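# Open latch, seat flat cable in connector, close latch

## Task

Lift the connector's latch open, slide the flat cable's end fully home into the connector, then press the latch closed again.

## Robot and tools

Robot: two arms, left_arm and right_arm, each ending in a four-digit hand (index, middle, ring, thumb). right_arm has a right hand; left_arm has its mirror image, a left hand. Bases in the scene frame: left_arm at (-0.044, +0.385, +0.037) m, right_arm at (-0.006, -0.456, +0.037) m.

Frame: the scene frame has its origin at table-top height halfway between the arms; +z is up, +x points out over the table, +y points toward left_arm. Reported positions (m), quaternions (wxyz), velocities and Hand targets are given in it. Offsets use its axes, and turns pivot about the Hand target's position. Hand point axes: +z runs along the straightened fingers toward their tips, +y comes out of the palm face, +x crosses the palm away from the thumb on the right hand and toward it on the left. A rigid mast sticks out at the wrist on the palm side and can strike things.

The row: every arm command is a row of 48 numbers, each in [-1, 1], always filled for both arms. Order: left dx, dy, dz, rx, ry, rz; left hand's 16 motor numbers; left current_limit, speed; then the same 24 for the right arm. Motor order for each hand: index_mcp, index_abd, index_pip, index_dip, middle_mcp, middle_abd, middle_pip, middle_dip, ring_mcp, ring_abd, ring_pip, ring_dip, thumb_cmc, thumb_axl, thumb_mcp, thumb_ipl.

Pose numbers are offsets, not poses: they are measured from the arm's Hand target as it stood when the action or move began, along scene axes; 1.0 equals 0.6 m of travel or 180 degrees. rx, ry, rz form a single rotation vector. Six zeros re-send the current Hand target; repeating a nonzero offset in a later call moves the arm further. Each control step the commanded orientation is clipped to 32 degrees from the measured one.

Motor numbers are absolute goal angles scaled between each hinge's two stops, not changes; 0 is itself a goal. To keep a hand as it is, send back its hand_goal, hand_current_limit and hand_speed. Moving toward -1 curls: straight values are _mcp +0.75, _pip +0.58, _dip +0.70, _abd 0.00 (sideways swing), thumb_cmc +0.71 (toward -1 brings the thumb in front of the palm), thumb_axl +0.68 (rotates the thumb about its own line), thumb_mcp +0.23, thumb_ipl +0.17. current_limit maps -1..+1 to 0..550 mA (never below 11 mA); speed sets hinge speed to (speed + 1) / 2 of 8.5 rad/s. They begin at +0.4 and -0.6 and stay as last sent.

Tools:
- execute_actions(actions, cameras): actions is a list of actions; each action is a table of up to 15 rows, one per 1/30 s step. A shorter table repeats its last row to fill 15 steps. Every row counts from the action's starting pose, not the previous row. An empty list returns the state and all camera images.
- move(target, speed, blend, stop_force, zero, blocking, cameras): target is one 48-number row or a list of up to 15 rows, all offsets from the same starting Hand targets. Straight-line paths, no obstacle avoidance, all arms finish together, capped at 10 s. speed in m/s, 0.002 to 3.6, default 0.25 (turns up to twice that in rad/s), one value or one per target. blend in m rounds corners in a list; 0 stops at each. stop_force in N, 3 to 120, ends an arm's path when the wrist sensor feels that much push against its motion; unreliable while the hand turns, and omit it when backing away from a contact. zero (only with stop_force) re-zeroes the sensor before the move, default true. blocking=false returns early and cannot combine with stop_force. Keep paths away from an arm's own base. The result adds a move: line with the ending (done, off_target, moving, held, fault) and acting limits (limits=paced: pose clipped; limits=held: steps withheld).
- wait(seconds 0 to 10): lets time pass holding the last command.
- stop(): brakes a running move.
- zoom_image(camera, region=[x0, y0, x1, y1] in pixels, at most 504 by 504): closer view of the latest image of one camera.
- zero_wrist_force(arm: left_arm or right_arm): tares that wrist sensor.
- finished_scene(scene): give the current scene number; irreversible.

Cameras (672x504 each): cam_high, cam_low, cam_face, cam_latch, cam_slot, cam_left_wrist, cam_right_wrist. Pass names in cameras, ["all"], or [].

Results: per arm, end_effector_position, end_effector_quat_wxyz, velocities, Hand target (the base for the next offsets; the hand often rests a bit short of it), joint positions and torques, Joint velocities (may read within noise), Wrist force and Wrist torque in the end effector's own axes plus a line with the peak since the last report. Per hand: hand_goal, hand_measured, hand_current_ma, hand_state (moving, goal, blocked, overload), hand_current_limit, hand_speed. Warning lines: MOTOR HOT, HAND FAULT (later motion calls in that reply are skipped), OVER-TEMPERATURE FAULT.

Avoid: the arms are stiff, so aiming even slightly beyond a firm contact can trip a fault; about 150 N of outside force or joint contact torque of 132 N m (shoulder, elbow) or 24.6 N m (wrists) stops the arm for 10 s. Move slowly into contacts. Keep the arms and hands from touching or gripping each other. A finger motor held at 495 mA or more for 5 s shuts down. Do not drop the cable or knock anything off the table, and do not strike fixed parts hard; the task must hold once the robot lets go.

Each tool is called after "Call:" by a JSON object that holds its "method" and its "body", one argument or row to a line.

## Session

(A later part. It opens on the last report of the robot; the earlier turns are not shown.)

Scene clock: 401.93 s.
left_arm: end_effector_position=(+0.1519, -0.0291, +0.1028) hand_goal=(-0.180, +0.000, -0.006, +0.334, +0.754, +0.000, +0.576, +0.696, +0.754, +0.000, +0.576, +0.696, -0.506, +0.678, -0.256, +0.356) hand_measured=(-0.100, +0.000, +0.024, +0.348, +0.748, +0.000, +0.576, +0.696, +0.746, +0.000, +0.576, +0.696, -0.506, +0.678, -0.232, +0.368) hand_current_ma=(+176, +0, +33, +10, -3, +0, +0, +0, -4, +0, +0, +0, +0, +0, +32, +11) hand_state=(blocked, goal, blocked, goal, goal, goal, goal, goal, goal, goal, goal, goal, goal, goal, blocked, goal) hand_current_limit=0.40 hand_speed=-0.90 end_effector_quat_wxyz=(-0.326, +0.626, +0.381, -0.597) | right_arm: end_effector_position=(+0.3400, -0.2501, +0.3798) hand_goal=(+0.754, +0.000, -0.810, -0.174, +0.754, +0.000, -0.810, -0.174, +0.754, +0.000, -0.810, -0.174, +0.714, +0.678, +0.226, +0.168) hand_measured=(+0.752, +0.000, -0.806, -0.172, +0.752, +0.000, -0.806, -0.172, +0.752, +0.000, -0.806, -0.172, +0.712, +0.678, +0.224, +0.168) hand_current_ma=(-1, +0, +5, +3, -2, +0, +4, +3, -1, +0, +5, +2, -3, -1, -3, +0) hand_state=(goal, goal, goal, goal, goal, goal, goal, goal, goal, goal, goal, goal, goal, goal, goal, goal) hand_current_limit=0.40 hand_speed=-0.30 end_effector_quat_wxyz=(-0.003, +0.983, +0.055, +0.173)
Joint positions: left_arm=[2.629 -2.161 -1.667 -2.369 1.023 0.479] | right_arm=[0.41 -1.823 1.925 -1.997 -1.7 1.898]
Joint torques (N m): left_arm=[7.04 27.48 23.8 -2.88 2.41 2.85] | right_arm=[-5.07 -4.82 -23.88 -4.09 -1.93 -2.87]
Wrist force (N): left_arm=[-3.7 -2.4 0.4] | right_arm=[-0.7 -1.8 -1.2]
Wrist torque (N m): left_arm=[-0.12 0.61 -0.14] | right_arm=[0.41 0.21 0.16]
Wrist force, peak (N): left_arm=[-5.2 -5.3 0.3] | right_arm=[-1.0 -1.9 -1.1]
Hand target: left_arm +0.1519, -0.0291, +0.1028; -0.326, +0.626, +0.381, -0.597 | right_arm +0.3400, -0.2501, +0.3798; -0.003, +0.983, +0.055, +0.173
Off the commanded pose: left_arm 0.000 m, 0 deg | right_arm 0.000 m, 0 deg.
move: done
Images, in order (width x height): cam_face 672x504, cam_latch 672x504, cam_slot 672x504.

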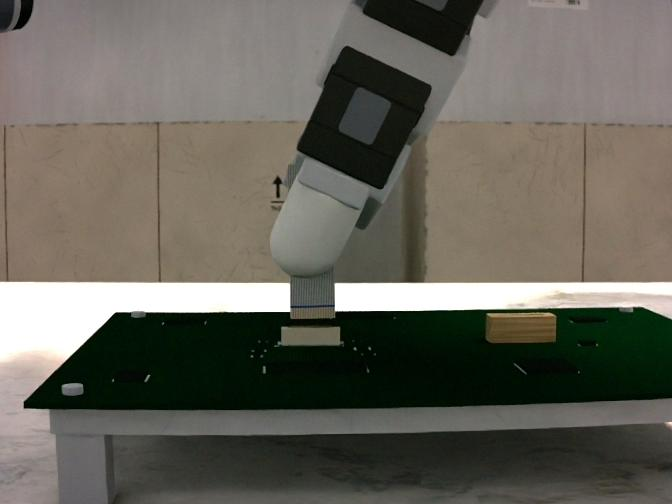

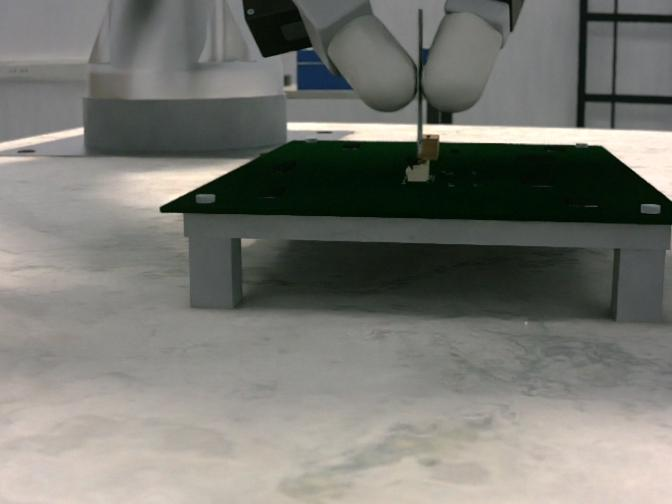

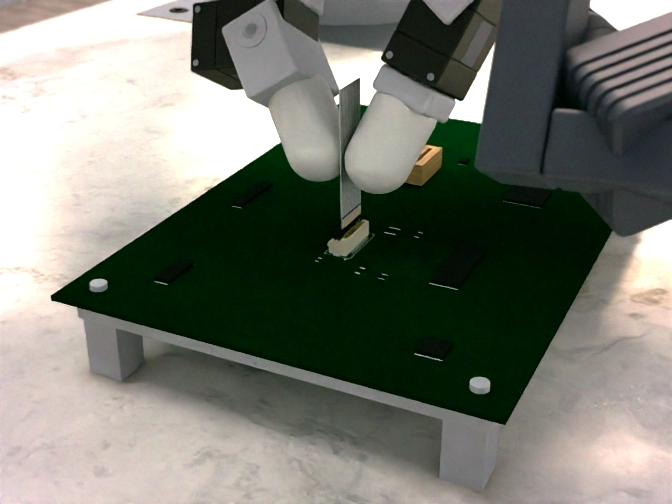

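Call:
{"method": "move", "body": {
  "target": [0.0006,-0.001,-0.002,0,0,0,-0.18,0,-0.007,0.333,0.754,0,0.576,0.696,0.754,0,0.576,0.696,-0.506,0.677,-0.256,0.356,0.4,-0.9,0,0,0,0,0,0,0.754,0,-0.81,-0.174,0.754,0,-0.81,-0.174,0.754,0,-0.81,-0.174,0.714,0.678,0.226,0.168,0.4,-0.3],
  "speed": 0.01,
  "cameras": ["cam_latch","cam_slot","cam_face"]
}}

Call:
{"method": "zoom_image", "body": {
  "camera": "cam_latch",
  "region": [396, 110, 444, 188]
}}

Call:
{"method": "zoom_image", "body": {
  "camera": "cam_slot",
  "region": [316, 190, 376, 264]
}}

Call:
{"method": "zoom_image", "body": {
  "camera": "cam_face",
  "region": [260, 270, 360, 360]
}}

Scene clock: 416.97 s.
left_arm: end_effector_position=(+0.1523, -0.0297, +0.1016) hand_goal=(-0.180, +0.000, -0.006, +0.334, +0.754, +0.000, +0.576, +0.696, +0.754, +0.000, +0.576, +0.696, -0.506, +0.678, -0.256, +0.356) hand_measured=(-0.100, +0.000, +0.024, +0.348, +0.748, +0.000, +0.576, +0.696, +0.746, +0.000, +0.576, +0.696, -0.506, +0.678, -0.232, +0.368) hand_current_ma=(+176, +0, +33, +10, -3, +0, +0, +0, -4, +0, +0, +0, +0, +0, +32, +11) hand_state=(blocked, goal, blocked, goal, goal, goal, goal, goal, goal, goal, goal, goal, goal, goal, blocked, goal) hand_current_limit=0.40 hand_speed=-0.90 end_effector_quat_wxyz=(-0.326, +0.626, +0.381, -0.597) | right_arm: end_effector_position=(+0.3400, -0.2501, +0.3798) hand_goal=(+0.754, +0.000, -0.810, -0.174, +0.754, +0.000, -0.810, -0.174, +0.754, +0.000, -0.810, -0.174, +0.714, +0.678, +0.226, +0.168) hand_measured=(+0.752, +0.000, -0.806, -0.172, +0.752, +0.000, -0.806, -0.172, +0.752, +0.000, -0.806, -0.172, +0.712, +0.678, +0.224, +0.168) hand_current_ma=(-1, +0, +5, +3, -2, +0, +4, +3, -1, +0, +5, +2, -3, -1, -3, +0) hand_state=(goal, goal, goal, goal, goal, goal, goal, goal, goal, goal, goal, goal, goal, goal, goal, goal) hand_current_limit=0.40 hand_speed=-0.30 end_effector_quat_wxyz=(-0.003, +0.983, +0.055, +0.173)
Joint positions: left_arm=[2.629 -2.164 -1.665 -2.367 1.023 0.48] | right_arm=[0.41 -1.823 1.925 -1.997 -1.7 1.898]
Joint torques (N m): left_arm=[-5.42 27.61 23.24 0.13 -2.57 0.95] | right_arm=[-4.91 -5.13 -22.82 -4 -1.93 -2.73]
Wrist force (N): left_arm=[-3.7 -2.2 0.3] | right_arm=[-0.9 -1.6 -1.0]
Wrist torque (N m): left_arm=[-0.09 0.61 -0.15] | right_arm=[0.43 0.22 0.15]
Wrist force, peak (N): left_arm=[-3.8 -2.5 0.3] | right_arm=[-0.9 -1.9 -1.3]
Hand target: left_arm +0.1523, -0.0297, +0.1016; -0.326, +0.626, +0.381, -0.597 | right_arm +0.3400, -0.2501, +0.3798; -0.003, +0.983, +0.055, +0.173
Off the commanded pose: left_arm 0.000 m, 0 deg | right_arm 0.000 m, 0 deg.
move: done
Images, in order (width x height): cam_face 672x504, cam_latch 672x504, cam_slot 672x504.

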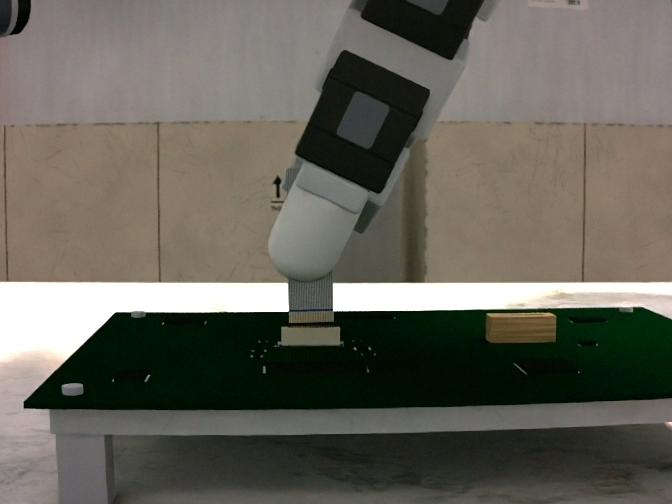

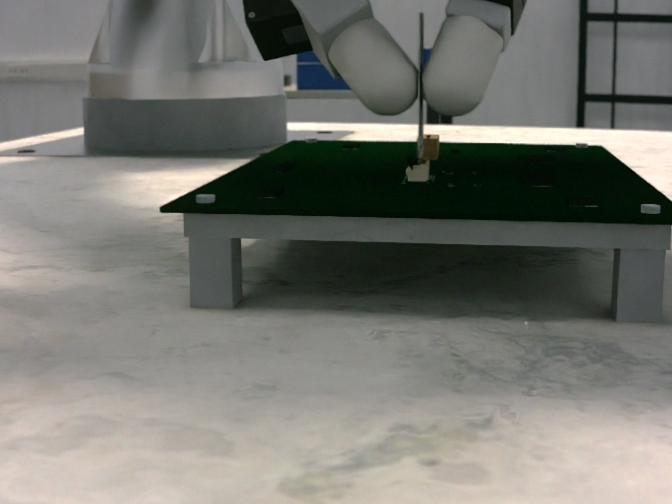

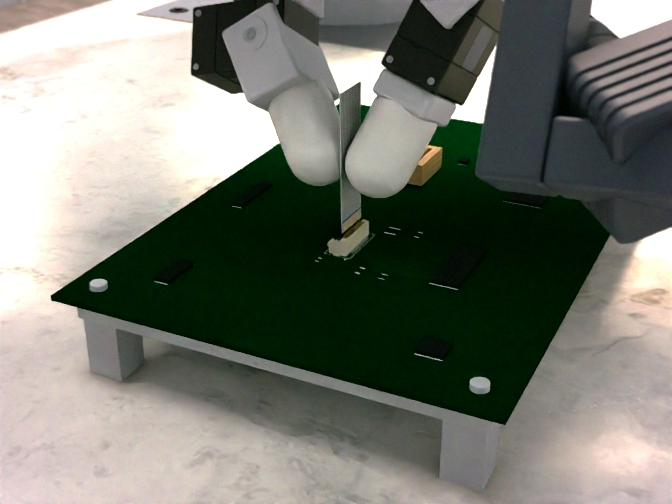

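Scaled by 6.462 from the camera's 672x504 image, which has a finer 960x720 frame.

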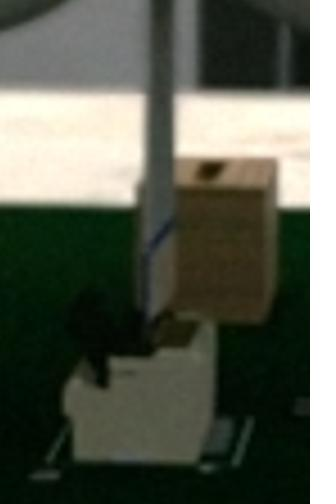

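Scaled by 6.811 from the camera's 672x504 image, which has a finer 960x720 frame.

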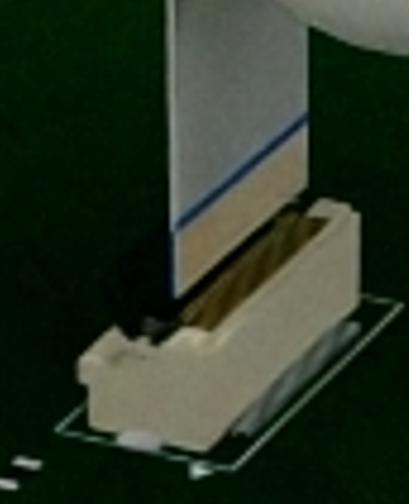

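Scaled by 5.040 from the camera's 672x504 image, which has a finer 960x720 frame.

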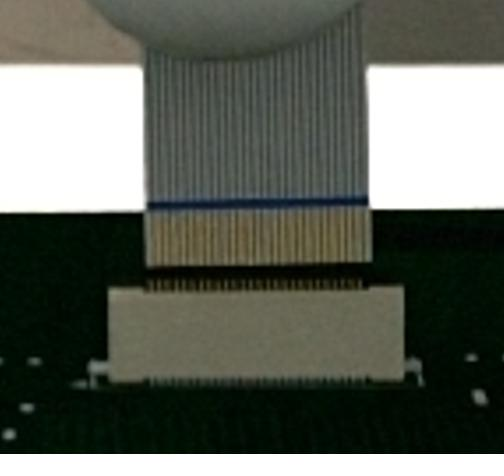

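Call:
{"method": "move", "body": {
  "target": [
    [0,-0.00027,0,0,0,0,-0.18,0,-0.007,0.333,0.754,0,0.576,0.696,0.754,0,0.576,0.696,-0.506,0.677,-0.256,0.356,0.4,-0.9,0,0,0,0,0,0,0.754,0,-0.81,-0.174,0.754,0,-0.81,-0.174,0.754,0,-0.81,-0.174,0.714,0.678,0.226,0.168,0.4,-0.3],
    [0,-0.00027,-0.0025,0,0,0,-0.18,0,-0.007,0.333,0.754,0,0.576,0.696,0.754,0,0.576,0.696,-0.506,0.677,-0.256,0.356,0.4,-0.9,0,0,0,0,0,0,0.754,0,-0.81,-0.174,0.754,0,-0.81,-0.174,0.754,0,-0.81,-0.174,0.714,0.678,0.226,0.168,0.4,-0.3]
  ],
  "speed": 0.01,
  "cameras": ["cam_face","cam_latch","cam_slot"]
}}

Call:
{"method": "zoom_image", "body": {
  "camera": "cam_face",
  "region": [260, 270, 360, 360]
}}

Call:
{"method": "zoom_image", "body": {
  "camera": "cam_latch",
  "region": [396, 110, 444, 188]
}}

Scene clock: 451.87 s.
left_arm: end_effector_position=(+0.1523, -0.0299, +0.1002) hand_goal=(-0.180, +0.000, -0.006, +0.334, +0.754, +0.000, +0.576, +0.696, +0.754, +0.000, +0.576, +0.696, -0.506, +0.678, -0.256, +0.356) hand_measured=(-0.100, -0.002, +0.024, +0.348, +0.748, +0.000, +0.576, +0.696, +0.746, +0.000, +0.576, +0.696, -0.506, +0.678, -0.232, +0.368) hand_current_ma=(+176, +0, +33, +10, -3, +0, +0, +0, -4, +0, +0, +0, +0, +0, +32, +11) hand_state=(blocked, goal, blocked, goal, goal, goal, goal, goal, goal, goal, goal, goal, goal, goal, blocked, goal) hand_current_limit=0.40 hand_speed=-0.90 end_effector_quat_wxyz=(-0.326, +0.626, +0.381, -0.597) | right_arm: end_effector_position=(+0.3400, -0.2501, +0.3798) hand_goal=(+0.754, +0.000, -0.810, -0.174, +0.754, +0.000, -0.810, -0.174, +0.754, +0.000, -0.810, -0.174, +0.714, +0.678, +0.226, +0.168) hand_measured=(+0.752, +0.000, -0.806, -0.172, +0.752, +0.000, -0.806, -0.172, +0.752, +0.000, -0.806, -0.172, +0.712, +0.678, +0.224, +0.168) hand_current_ma=(-1, +0, +5, +3, -2, +0, +4, +3, -1, +0, +5, +2, -3, -1, -3, +0) hand_state=(goal, goal, goal, goal, goal, goal, goal, goal, goal, goal, goal, goal, goal, goal, goal, goal) hand_current_limit=0.40 hand_speed=-0.30 end_effector_quat_wxyz=(-0.003, +0.983, +0.055, +0.173)
Joint positions: left_arm=[2.628 -2.166 -1.666 -2.364 1.023 0.479] | right_arm=[0.41 -1.823 1.925 -1.997 -1.7 1.898]
Joint torques (N m): left_arm=[-5.86 26.97 7.18 0.77 -2.52 -0.75] | right_arm=[-4.59 -5.73 -21.97 -4.01 -1.93 -2.78]
Wrist force (N): left_arm=[-4.6 -5.6 0.3] | right_arm=[-1.0 -1.8 -0.9]
Wrist torque (N m): left_arm=[-0.31 0.64 -0.15] | right_arm=[0.38 0.24 0.13]
Wrist force, peak (N): left_arm=[-4.6 -5.6 0.3] | right_arm=[-0.9 -1.9 -1.2]
Hand target: left_arm +0.1523, -0.0299, +0.1001; -0.326, +0.626, +0.381, -0.597 | right_arm +0.3400, -0.2501, +0.3798; -0.003, +0.983, +0.055, +0.173
Off the commanded pose: left_arm 0.000 m, 0 deg | right_arm 0.000 m, 0 deg.
move: done
Images, in order (width x height): cam_face 672x504, cam_latch 672x504, cam_slot 672x504.

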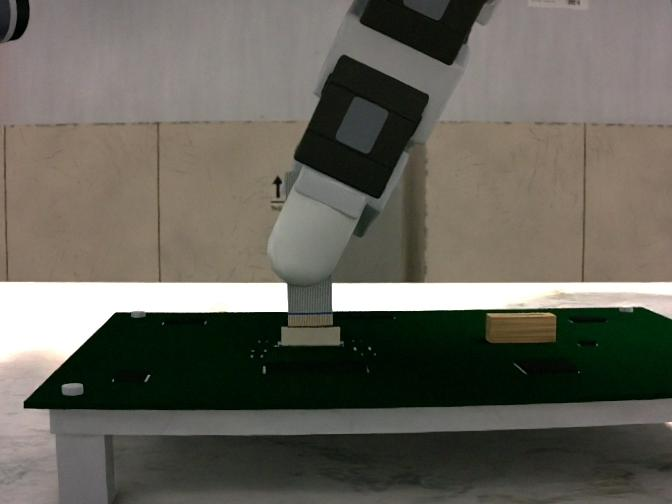

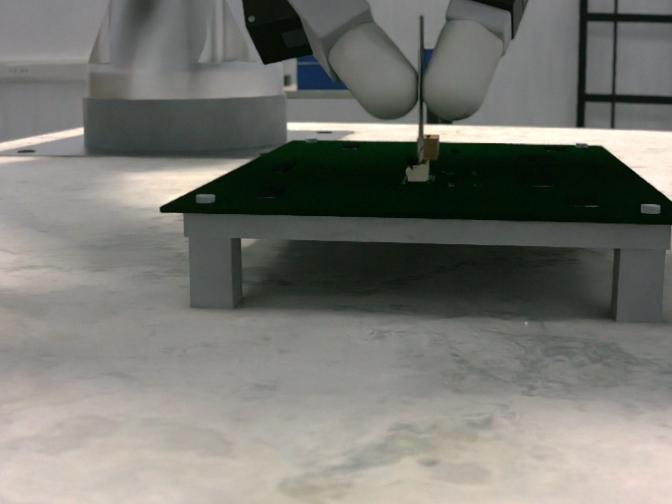

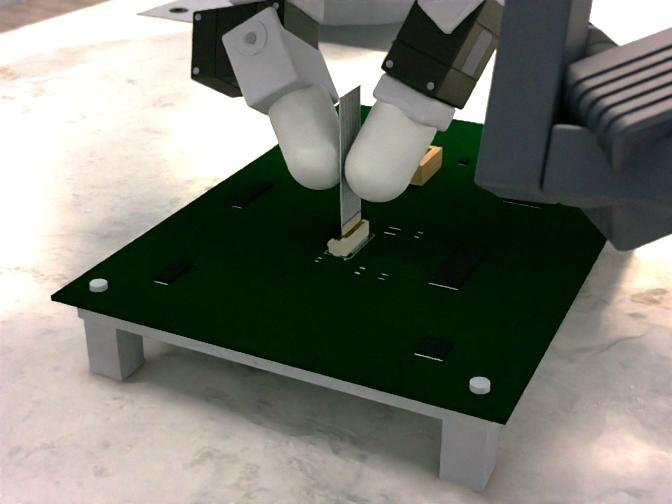

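Scaled by 5.040 from the camera's 672x504 image, which has a finer 960x720 frame.

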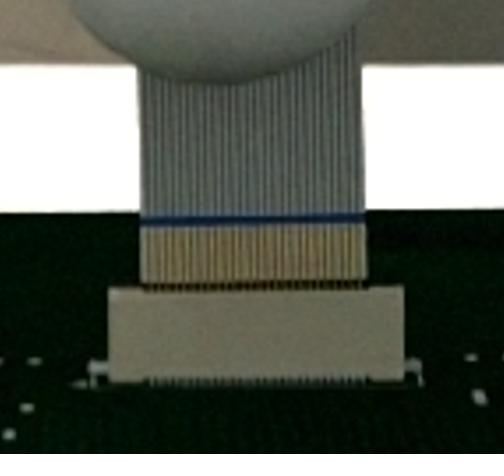

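Scaled by 6.462 from the camera's 672x504 image, which has a finer 960x720 frame.

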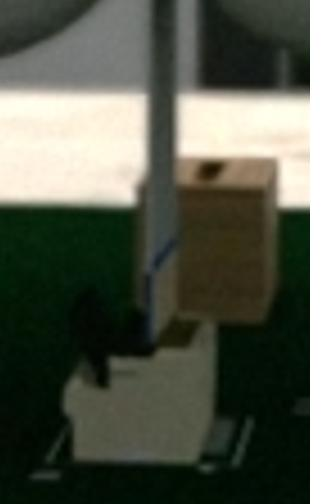

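Call:
{"method": "move", "body": {
  "target": [
    [0,0.0002,0,0,0,0,-0.18,0,-0.007,0.333,0.754,0,0.576,0.696,0.754,0,0.576,0.696,-0.506,0.677,-0.256,0.356,0.4,-0.9,0,0,0,0,0,0,0.754,0,-0.81,-0.174,0.754,0,-0.81,-0.174,0.754,0,-0.81,-0.174,0.714,0.678,0.226,0.168,0.4,-0.3],
    [0,0.0002,-0.0022,0,0,0,-0.18,0,-0.007,0.333,0.754,0,0.576,0.696,0.754,0,0.576,0.696,-0.506,0.677,-0.256,0.356,0.4,-0.9,0,0,0,0,0,0,0.754,0,-0.81,-0.174,0.754,0,-0.81,-0.174,0.754,0,-0.81,-0.174,0.714,0.678,0.226,0.168,0.4,-0.3]
  ],
  "speed": 0.01,
  "cameras": ["cam_face","cam_latch","cam_slot"]
}}

Call:
{"method": "zoom_image", "body": {
  "camera": "cam_face",
  "region": [260, 270, 360, 360]
}}

Call:
{"method": "zoom_image", "body": {
  "camera": "cam_latch",
  "region": [396, 110, 444, 188]
}}

Call:
{"method": "zoom_image", "body": {
  "camera": "cam_slot",
  "region": [310, 180, 390, 270]
}}

Scene clock: 462.93 s.
left_arm: end_effector_position=(+0.1523, -0.0298, +0.0989) hand_goal=(-0.180, +0.000, -0.006, +0.334, +0.754, +0.000, +0.576, +0.696, +0.754, +0.000, +0.576, +0.696, -0.506, +0.678, -0.256, +0.356) hand_measured=(-0.100, -0.002, +0.024, +0.348, +0.748, +0.000, +0.576, +0.696, +0.746, +0.000, +0.576, +0.696, -0.506, +0.678, -0.232, +0.368) hand_current_ma=(+176, +0, +33, +10, -3, +0, +0, +0, -4, +0, +0, +0, +0, +0, +32, +11) hand_state=(blocked, goal, blocked, goal, goal, goal, goal, goal, goal, goal, goal, goal, goal, goal, blocked, goal) hand_current_limit=0.40 hand_speed=-0.90 end_effector_quat_wxyz=(-0.326, +0.626, +0.381, -0.597) | right_arm: end_effector_position=(+0.3400, -0.2501, +0.3798) hand_goal=(+0.754, +0.000, -0.810, -0.174, +0.754, +0.000, -0.810, -0.174, +0.754, +0.000, -0.810, -0.174, +0.714, +0.678, +0.226, +0.168) hand_measured=(+0.752, +0.000, -0.806, -0.172, +0.752, +0.000, -0.806, -0.172, +0.752, +0.000, -0.806, -0.172, +0.712, +0.678, +0.224, +0.168) hand_current_ma=(-1, +0, +5, +3, -2, +0, +4, +3, -1, +0, +5, +2, -3, -1, -3, +0) hand_state=(goal, goal, goal, goal, goal, goal, goal, goal, goal, goal, goal, goal, goal, goal, goal, goal) hand_current_limit=0.40 hand_speed=-0.30 end_effector_quat_wxyz=(-0.003, +0.983, +0.055, +0.173)
Joint positions: left_arm=[2.628 -2.168 -1.667 -2.362 1.023 0.479] | right_arm=[0.41 -1.823 1.925 -1.997 -1.7 1.898]
Joint torques (N m): left_arm=[7.46 27.3 7.84 0.31 2.2 -0.07] | right_arm=[-5.09 -7.54 -22.16 -3.88 -1.79 -2.69]
Wrist force (N): left_arm=[-4.4 -5.6 0.2] | right_arm=[-0.7 -1.7 -1.0]
Wrist torque (N m): left_arm=[-0.30 0.60 -0.12] | right_arm=[0.40 0.20 0.17]
Wrist force, peak (N): left_arm=[-4.8 -5.5 0.2] | right_arm=[-1.0 -2.1 -1.1]
Hand target: left_arm +0.1523, -0.0297, +0.0988; -0.326, +0.626, +0.381, -0.597 | right_arm +0.3400, -0.2501, +0.3798; -0.003, +0.983, +0.055, +0.173
Off the commanded pose: left_arm 0.000 m, 0 deg | right_arm 0.000 m, 0 deg.
move: done
Images, in order (width x height): cam_face 672x504, cam_latch 672x504, cam_slot 672x504.

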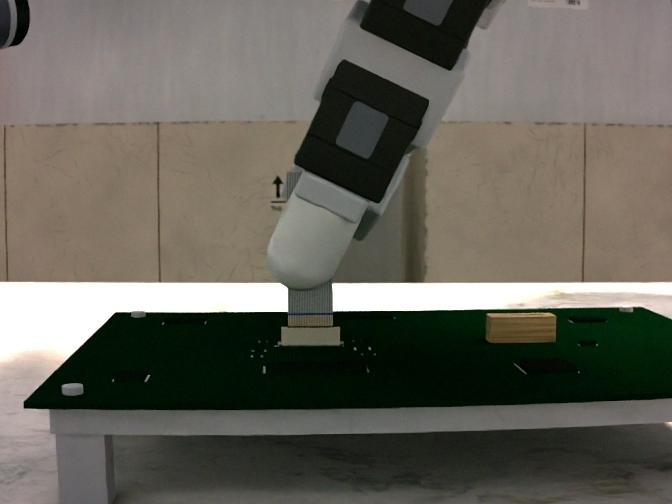

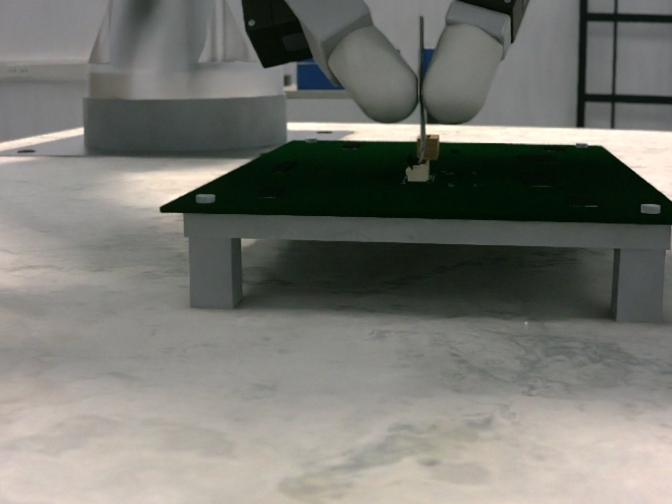

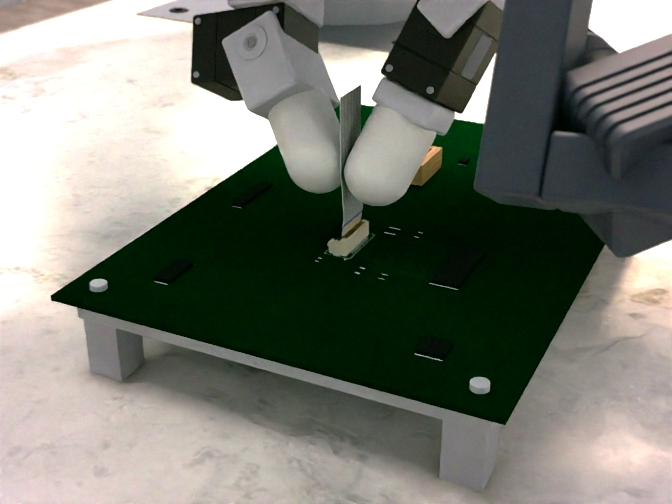

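Scaled by 5.040 from the camera's 672x504 image, which has a finer 960x720 frame.

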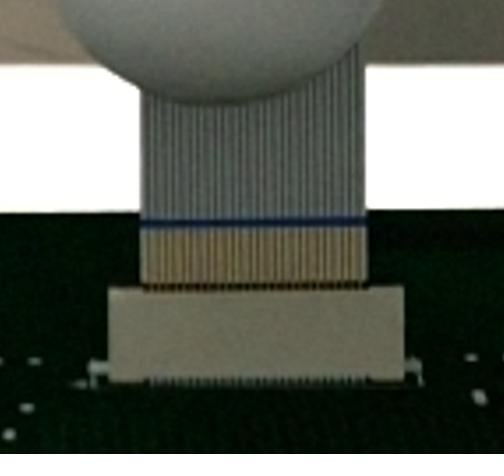

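Scaled by 6.462 from the camera's 672x504 image, which has a finer 960x720 frame.

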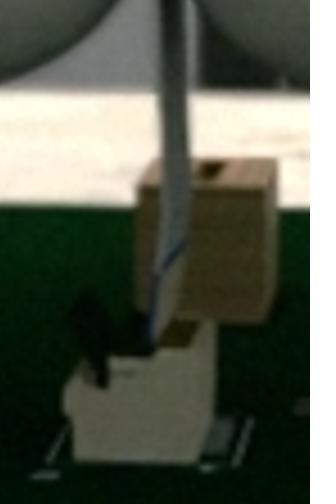

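Scaled by 5.600 from the camera's 672x504 image, which has a finer 960x720 frame.

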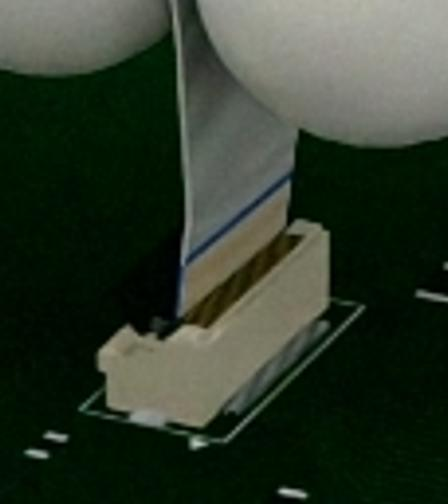

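Call:
{"method": "move", "body": {
  "target": [0,0,0.004,0,0,0,-0.18,0,-0.007,0.333,0.754,0,0.576,0.696,0.754,0,0.576,0.696,-0.506,0.677,-0.256,0.356,0.4,-0.9,0,0,0,0,0,0,0.754,0,-0.81,-0.174,0.754,0,-0.81,-0.174,0.754,0,-0.81,-0.174,0.714,0.678,0.226,0.168,0.4,-0.3],
  "speed": 0.02,
  "cameras": ["cam_face","cam_latch","cam_slot"]
}}

Call:
{"method": "zoom_image", "body": {
  "camera": "cam_face",
  "region": [280, 300, 345, 355]
}}

Call:
{"method": "zoom_image", "body": {
  "camera": "cam_latch",
  "region": [396, 110, 444, 188]
}}

Call:
{"method": "zoom_image", "body": {
  "camera": "cam_slot",
  "region": [320, 200, 380, 260]
}}

Scene clock: 480.50 s.
left_arm: end_effector_position=(+0.1523, -0.0297, +0.1010) hand_goal=(-0.180, +0.000, -0.006, +0.334, +0.754, +0.000, +0.576, +0.696, +0.754, +0.000, +0.576, +0.696, -0.506, +0.678, -0.256, +0.356) hand_measured=(-0.100, +0.000, +0.024, +0.348, +0.748, +0.000, +0.576, +0.696, +0.746, +0.000, +0.576, +0.696, -0.506, +0.678, -0.232, +0.368) hand_current_ma=(+173, +0, +33, +10, -3, +0, +0, +0, -4, +0, +0, +0, +0, +0, +33, +11) hand_state=(blocked, goal, blocked, goal, goal, goal, goal, goal, goal, goal, goal, goal, goal, goal, blocked, goal) hand_current_limit=0.40 hand_speed=-0.90 end_effector_quat_wxyz=(-0.326, +0.626, +0.381, -0.597) | right_arm: end_effector_position=(+0.3400, -0.2501, +0.3798) hand_goal=(+0.754, +0.000, -0.810, -0.174, +0.754, +0.000, -0.810, -0.174, +0.754, +0.000, -0.810, -0.174, +0.714, +0.678, +0.226, +0.168) hand_measured=(+0.752, +0.000, -0.806, -0.172, +0.752, +0.000, -0.806, -0.172, +0.752, +0.000, -0.806, -0.172, +0.712, +0.678, +0.224, +0.168) hand_current_ma=(-1, +0, +5, +3, -2, +0, +4, +3, -1, +0, +5, +2, -3, -1, -3, +0) hand_state=(goal, goal, goal, goal, goal, goal, goal, goal, goal, goal, goal, goal, goal, goal, goal, goal) hand_current_limit=0.40 hand_speed=-0.30 end_effector_quat_wxyz=(-0.003, +0.983, +0.055, +0.173)
Joint positions: left_arm=[2.628 -2.165 -1.665 -2.366 1.023 0.479] | right_arm=[0.41 -1.823 1.925 -1.997 -1.7 1.898]
Joint torques (N m): left_arm=[5.89 49.99 23.99 -2.45 2.05 2.39] | right_arm=[-4.18 -7.99 -22.13 -3.92 -1.65 -2.71]
Wrist force (N): left_arm=[-3.7 -2.2 0.3] | right_arm=[-0.6 -1.5 -1.0]
Wrist torque (N m): left_arm=[-0.09 0.61 -0.15] | right_arm=[0.44 0.19 0.17]
Wrist force, peak (N): left_arm=[-4.7 -5.7 0.1] | right_arm=[-1.0 -1.7 -1.4]
Hand target: left_arm +0.1523, -0.0297, +0.1012; -0.326, +0.626, +0.381, -0.597 | right_arm +0.3400, -0.2501, +0.3798; -0.003, +0.983, +0.055, +0.173
Off the commanded pose: left_arm 0.000 m, 0 deg | right_arm 0.000 m, 0 deg.
move: done
Images, in order (width x height): cam_face 672x504, cam_latch 672x504, cam_slot 672x504.

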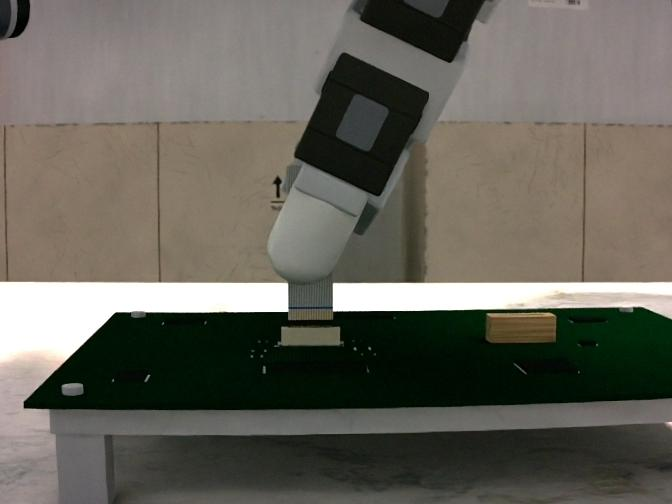

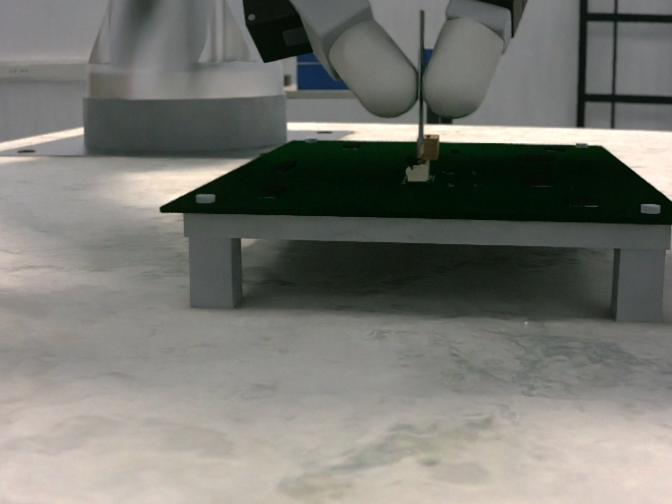

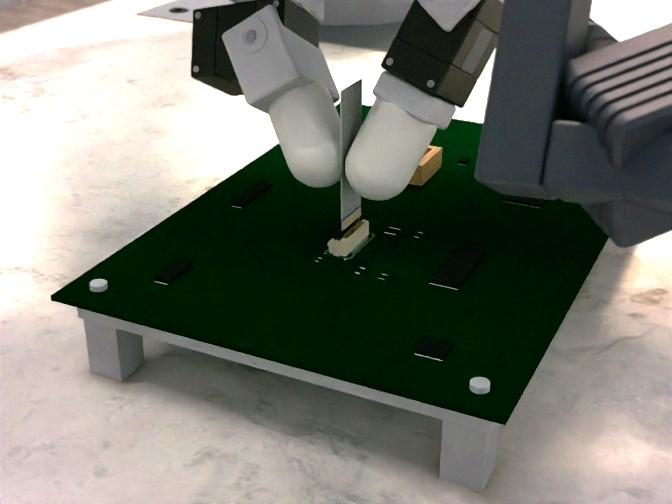

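Scaled by 7.754 from the camera's 672x504 image, which has a finer 960x720 frame.

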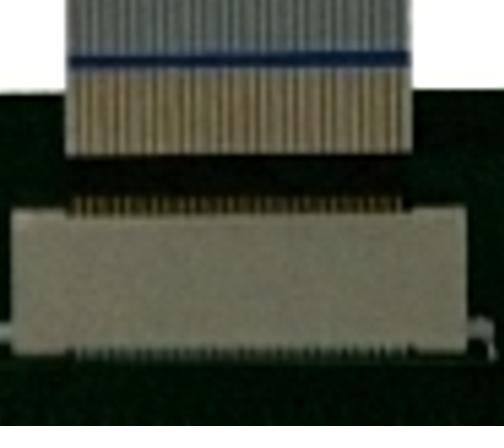

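Scaled by 6.462 from the camera's 672x504 image, which has a finer 960x720 frame.

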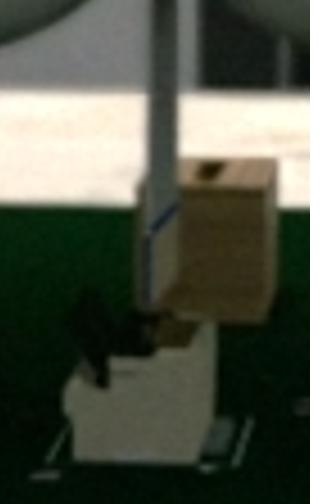

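Scaled by 8.400 from the camera's 672x504 image, which has a finer 960x720 frame.

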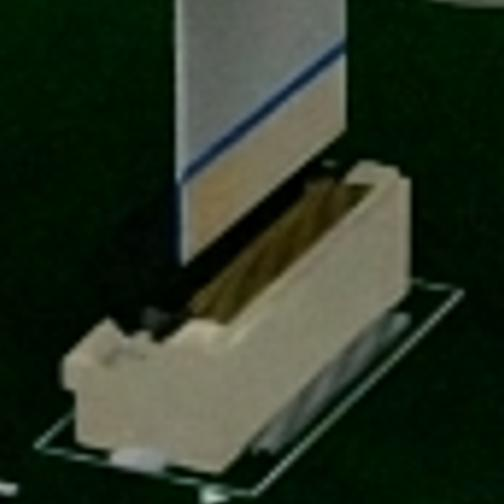

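Call:
{"method": "zoom_image", "body": {
  "camera": "cam_slot",
  "region": [335, 215, 371, 245]
}}

Call:
{"method": "zoom_image", "body": {
  "camera": "cam_latch",
  "region": [404, 150, 434, 184]
}}

Scaled by 14.000 from the camera's 672x504 image, which has a finer 960x720 frame.

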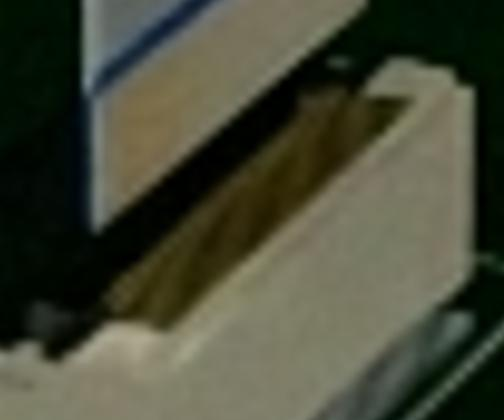

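Scaled by 14.824 from the camera's 672x504 image, which has a finer 960x720 frame.

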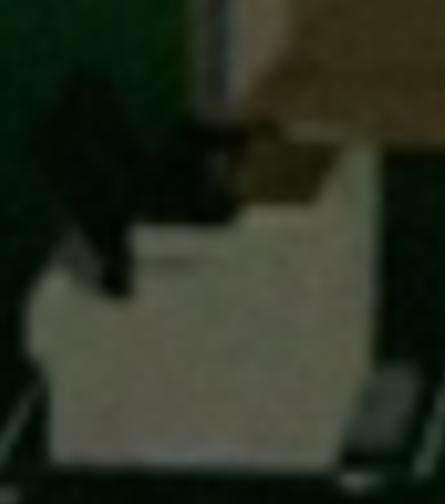

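Call:
{"method": "move", "body": {
  "target": [-0.0005,-0.00125,0,-0.00556,0,0.015,-0.18,0,-0.007,0.333,0.754,0,0.576,0.696,0.754,0,0.576,0.696,-0.506,0.677,-0.256,0.356,0.4,-0.9,0,0,0,0,0,0,0.754,0,-0.81,-0.174,0.754,0,-0.81,-0.174,0.754,0,-0.81,-0.174,0.714,0.678,0.226,0.168,0.4,-0.3],
  "speed": 0.02,
  "cameras": ["cam_face","cam_latch","cam_slot"]
}}

Call:
{"method": "zoom_image", "body": {
  "camera": "cam_face",
  "region": [280, 300, 345, 355]
}}

Call:
{"method": "zoom_image", "body": {
  "camera": "cam_latch",
  "region": [396, 110, 444, 188]
}}

Call:
{"method": "zoom_image", "body": {
  "camera": "cam_slot",
  "region": [320, 200, 380, 260]
}}

Scene clock: 582.07 s.
left_arm: end_effector_position=(+0.1520, -0.0305, +0.1012) hand_goal=(-0.180, +0.000, -0.006, +0.334, +0.754, +0.000, +0.576, +0.696, +0.754, +0.000, +0.576, +0.696, -0.506, +0.678, -0.256, +0.356) hand_measured=(-0.100, +0.000, +0.024, +0.348, +0.748, +0.000, +0.576, +0.696, +0.746, +0.000, +0.576, +0.696, -0.506, +0.678, -0.232, +0.368) hand_current_ma=(+173, +0, +33, +10, -3, +0, +0, +0, -4, +0, +0, +0, +0, +0, +33, +11) hand_state=(blocked, goal, blocked, goal, goal, goal, goal, goal, goal, goal, goal, goal, goal, goal, blocked, goal) hand_current_limit=0.40 hand_speed=-0.90 end_effector_quat_wxyz=(-0.306, +0.620, +0.390, -0.608) | right_arm: end_effector_position=(+0.3400, -0.2501, +0.3798) hand_goal=(+0.754, +0.000, -0.810, -0.174, +0.754, +0.000, -0.810, -0.174, +0.754, +0.000, -0.810, -0.174, +0.714, +0.678, +0.226, +0.168) hand_measured=(+0.752, +0.000, -0.806, -0.172, +0.752, +0.000, -0.806, -0.172, +0.752, +0.000, -0.806, -0.172, +0.712, +0.678, +0.224, +0.168) hand_current_ma=(-1, +0, +5, +3, -2, +0, +4, +3, -1, +0, +5, +2, -3, -1, -3, +0) hand_state=(goal, goal, goal, goal, goal, goal, goal, goal, goal, goal, goal, goal, goal, goal, goal, goal) hand_current_limit=0.40 hand_speed=-0.30 end_effector_quat_wxyz=(-0.003, +0.983, +0.055, +0.173)
Joint positions: left_arm=[2.645 -2.148 -1.696 -2.351 0.991 0.494] | right_arm=[0.41 -1.823 1.925 -1.997 -1.7 1.898]
Joint torques (N m): left_arm=[6.52 48 6.32 0.26 -1.99 2.73] | right_arm=[-4.63 -9.22 -22.26 -4.01 -1.58 -2.61]
Wrist force (N): left_arm=[-3.8 -2.3 0.5] | right_arm=[-0.7 -1.6 -1.0]
Wrist torque (N m): left_arm=[-0.11 0.62 -0.16] | right_arm=[0.43 0.20 0.17]
Wrist force, peak (N): left_arm=[-3.8 -2.6 0.3] | right_arm=[-1.1 -1.8 -1.3]
Hand target: left_arm +0.1520, -0.0305, +0.1012; -0.306, +0.620, +0.390, -0.608 | right_arm +0.3400, -0.2501, +0.3798; -0.003, +0.983, +0.055, +0.173
Off the commanded pose: left_arm 0.000 m, 0 deg | right_arm 0.000 m, 0 deg.
move: done
Images, in order (width x height): cam_face 672x504, cam_latch 672x504, cam_slot 672x504.

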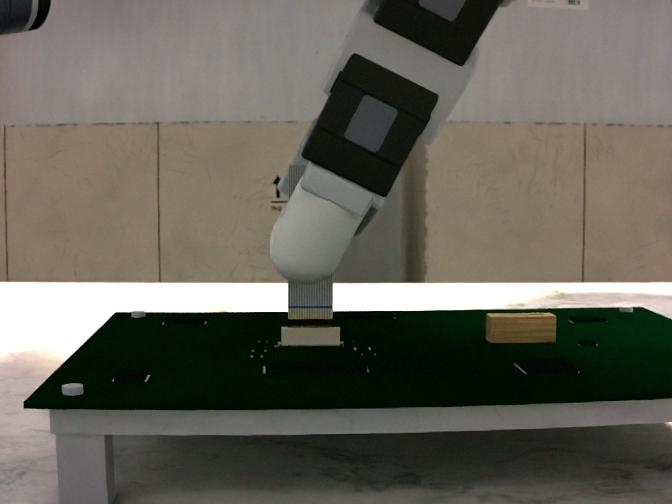

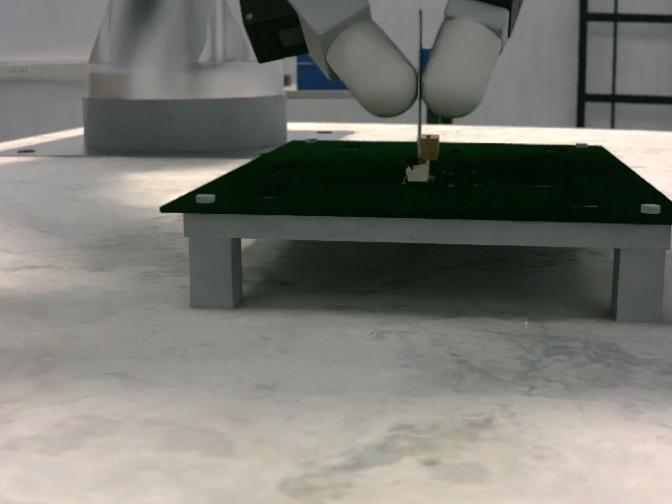

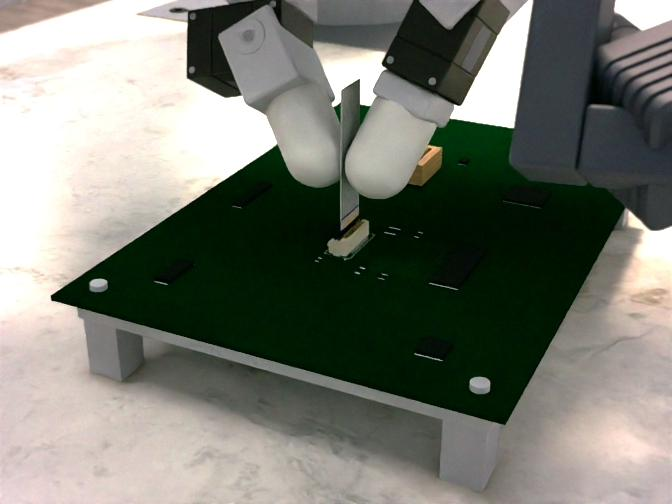

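Scaled by 7.754 from the camera's 672x504 image, which has a finer 960x720 frame.

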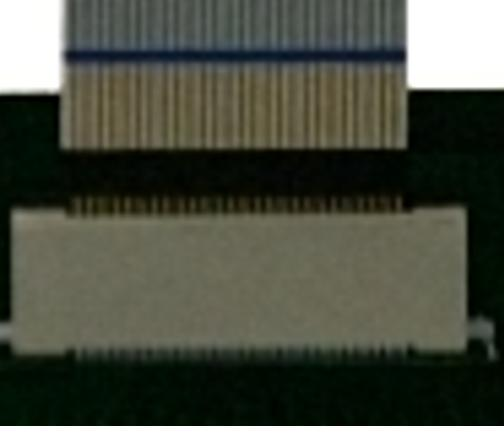

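Scaled by 6.462 from the camera's 672x504 image, which has a finer 960x720 frame.

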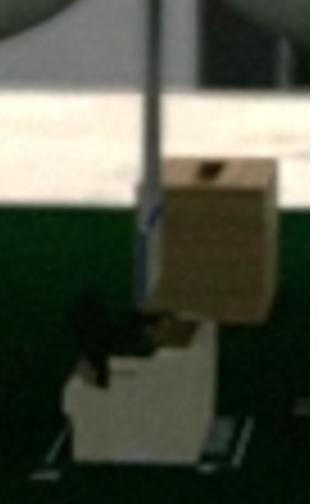

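Scaled by 8.400 from the camera's 672x504 image, which has a finer 960x720 frame.

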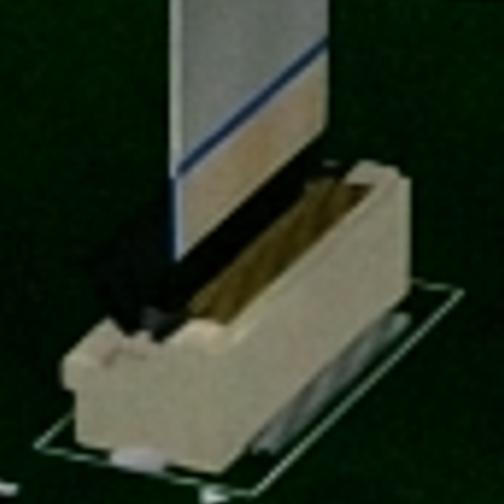

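Call:
{"method": "zoom_image", "body": {
  "camera": "cam_slot",
  "region": [335, 215, 371, 245]
}}

Call:
{"method": "zoom_image", "body": {
  "camera": "cam_latch",
  "region": [404, 150, 434, 184]
}}

Call:
{"method": "zoom_image", "body": {
  "camera": "cam_latch",
  "region": [404, 130, 434, 164]
}}

Scaled by 14.000 from the camera's 672x504 image, which has a finer 960x720 frame.

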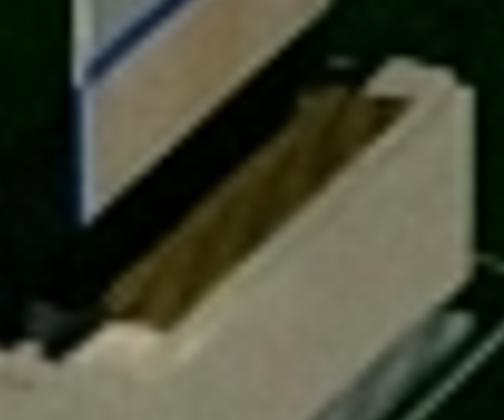

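Scaled by 14.824 from the camera's 672x504 image, which has a finer 960x720 frame.

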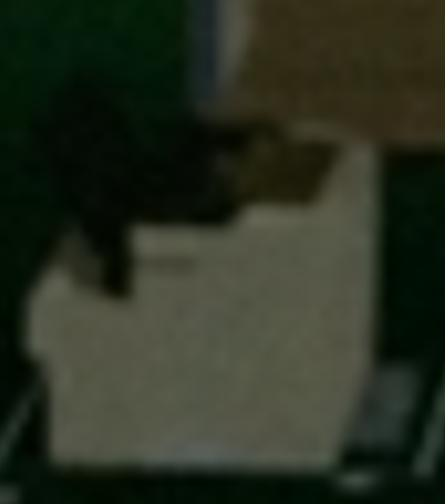

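Scaled by 14.824 from the camera's 672x504 image, which has a finer 960x720 frame.

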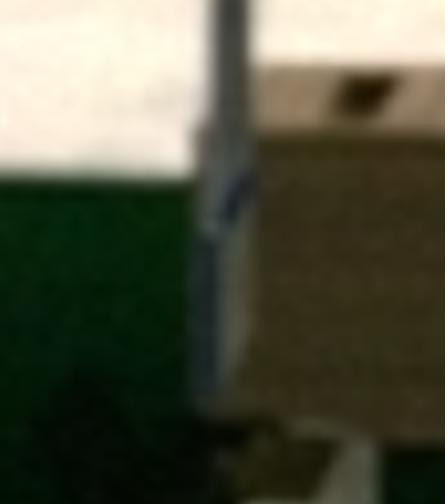

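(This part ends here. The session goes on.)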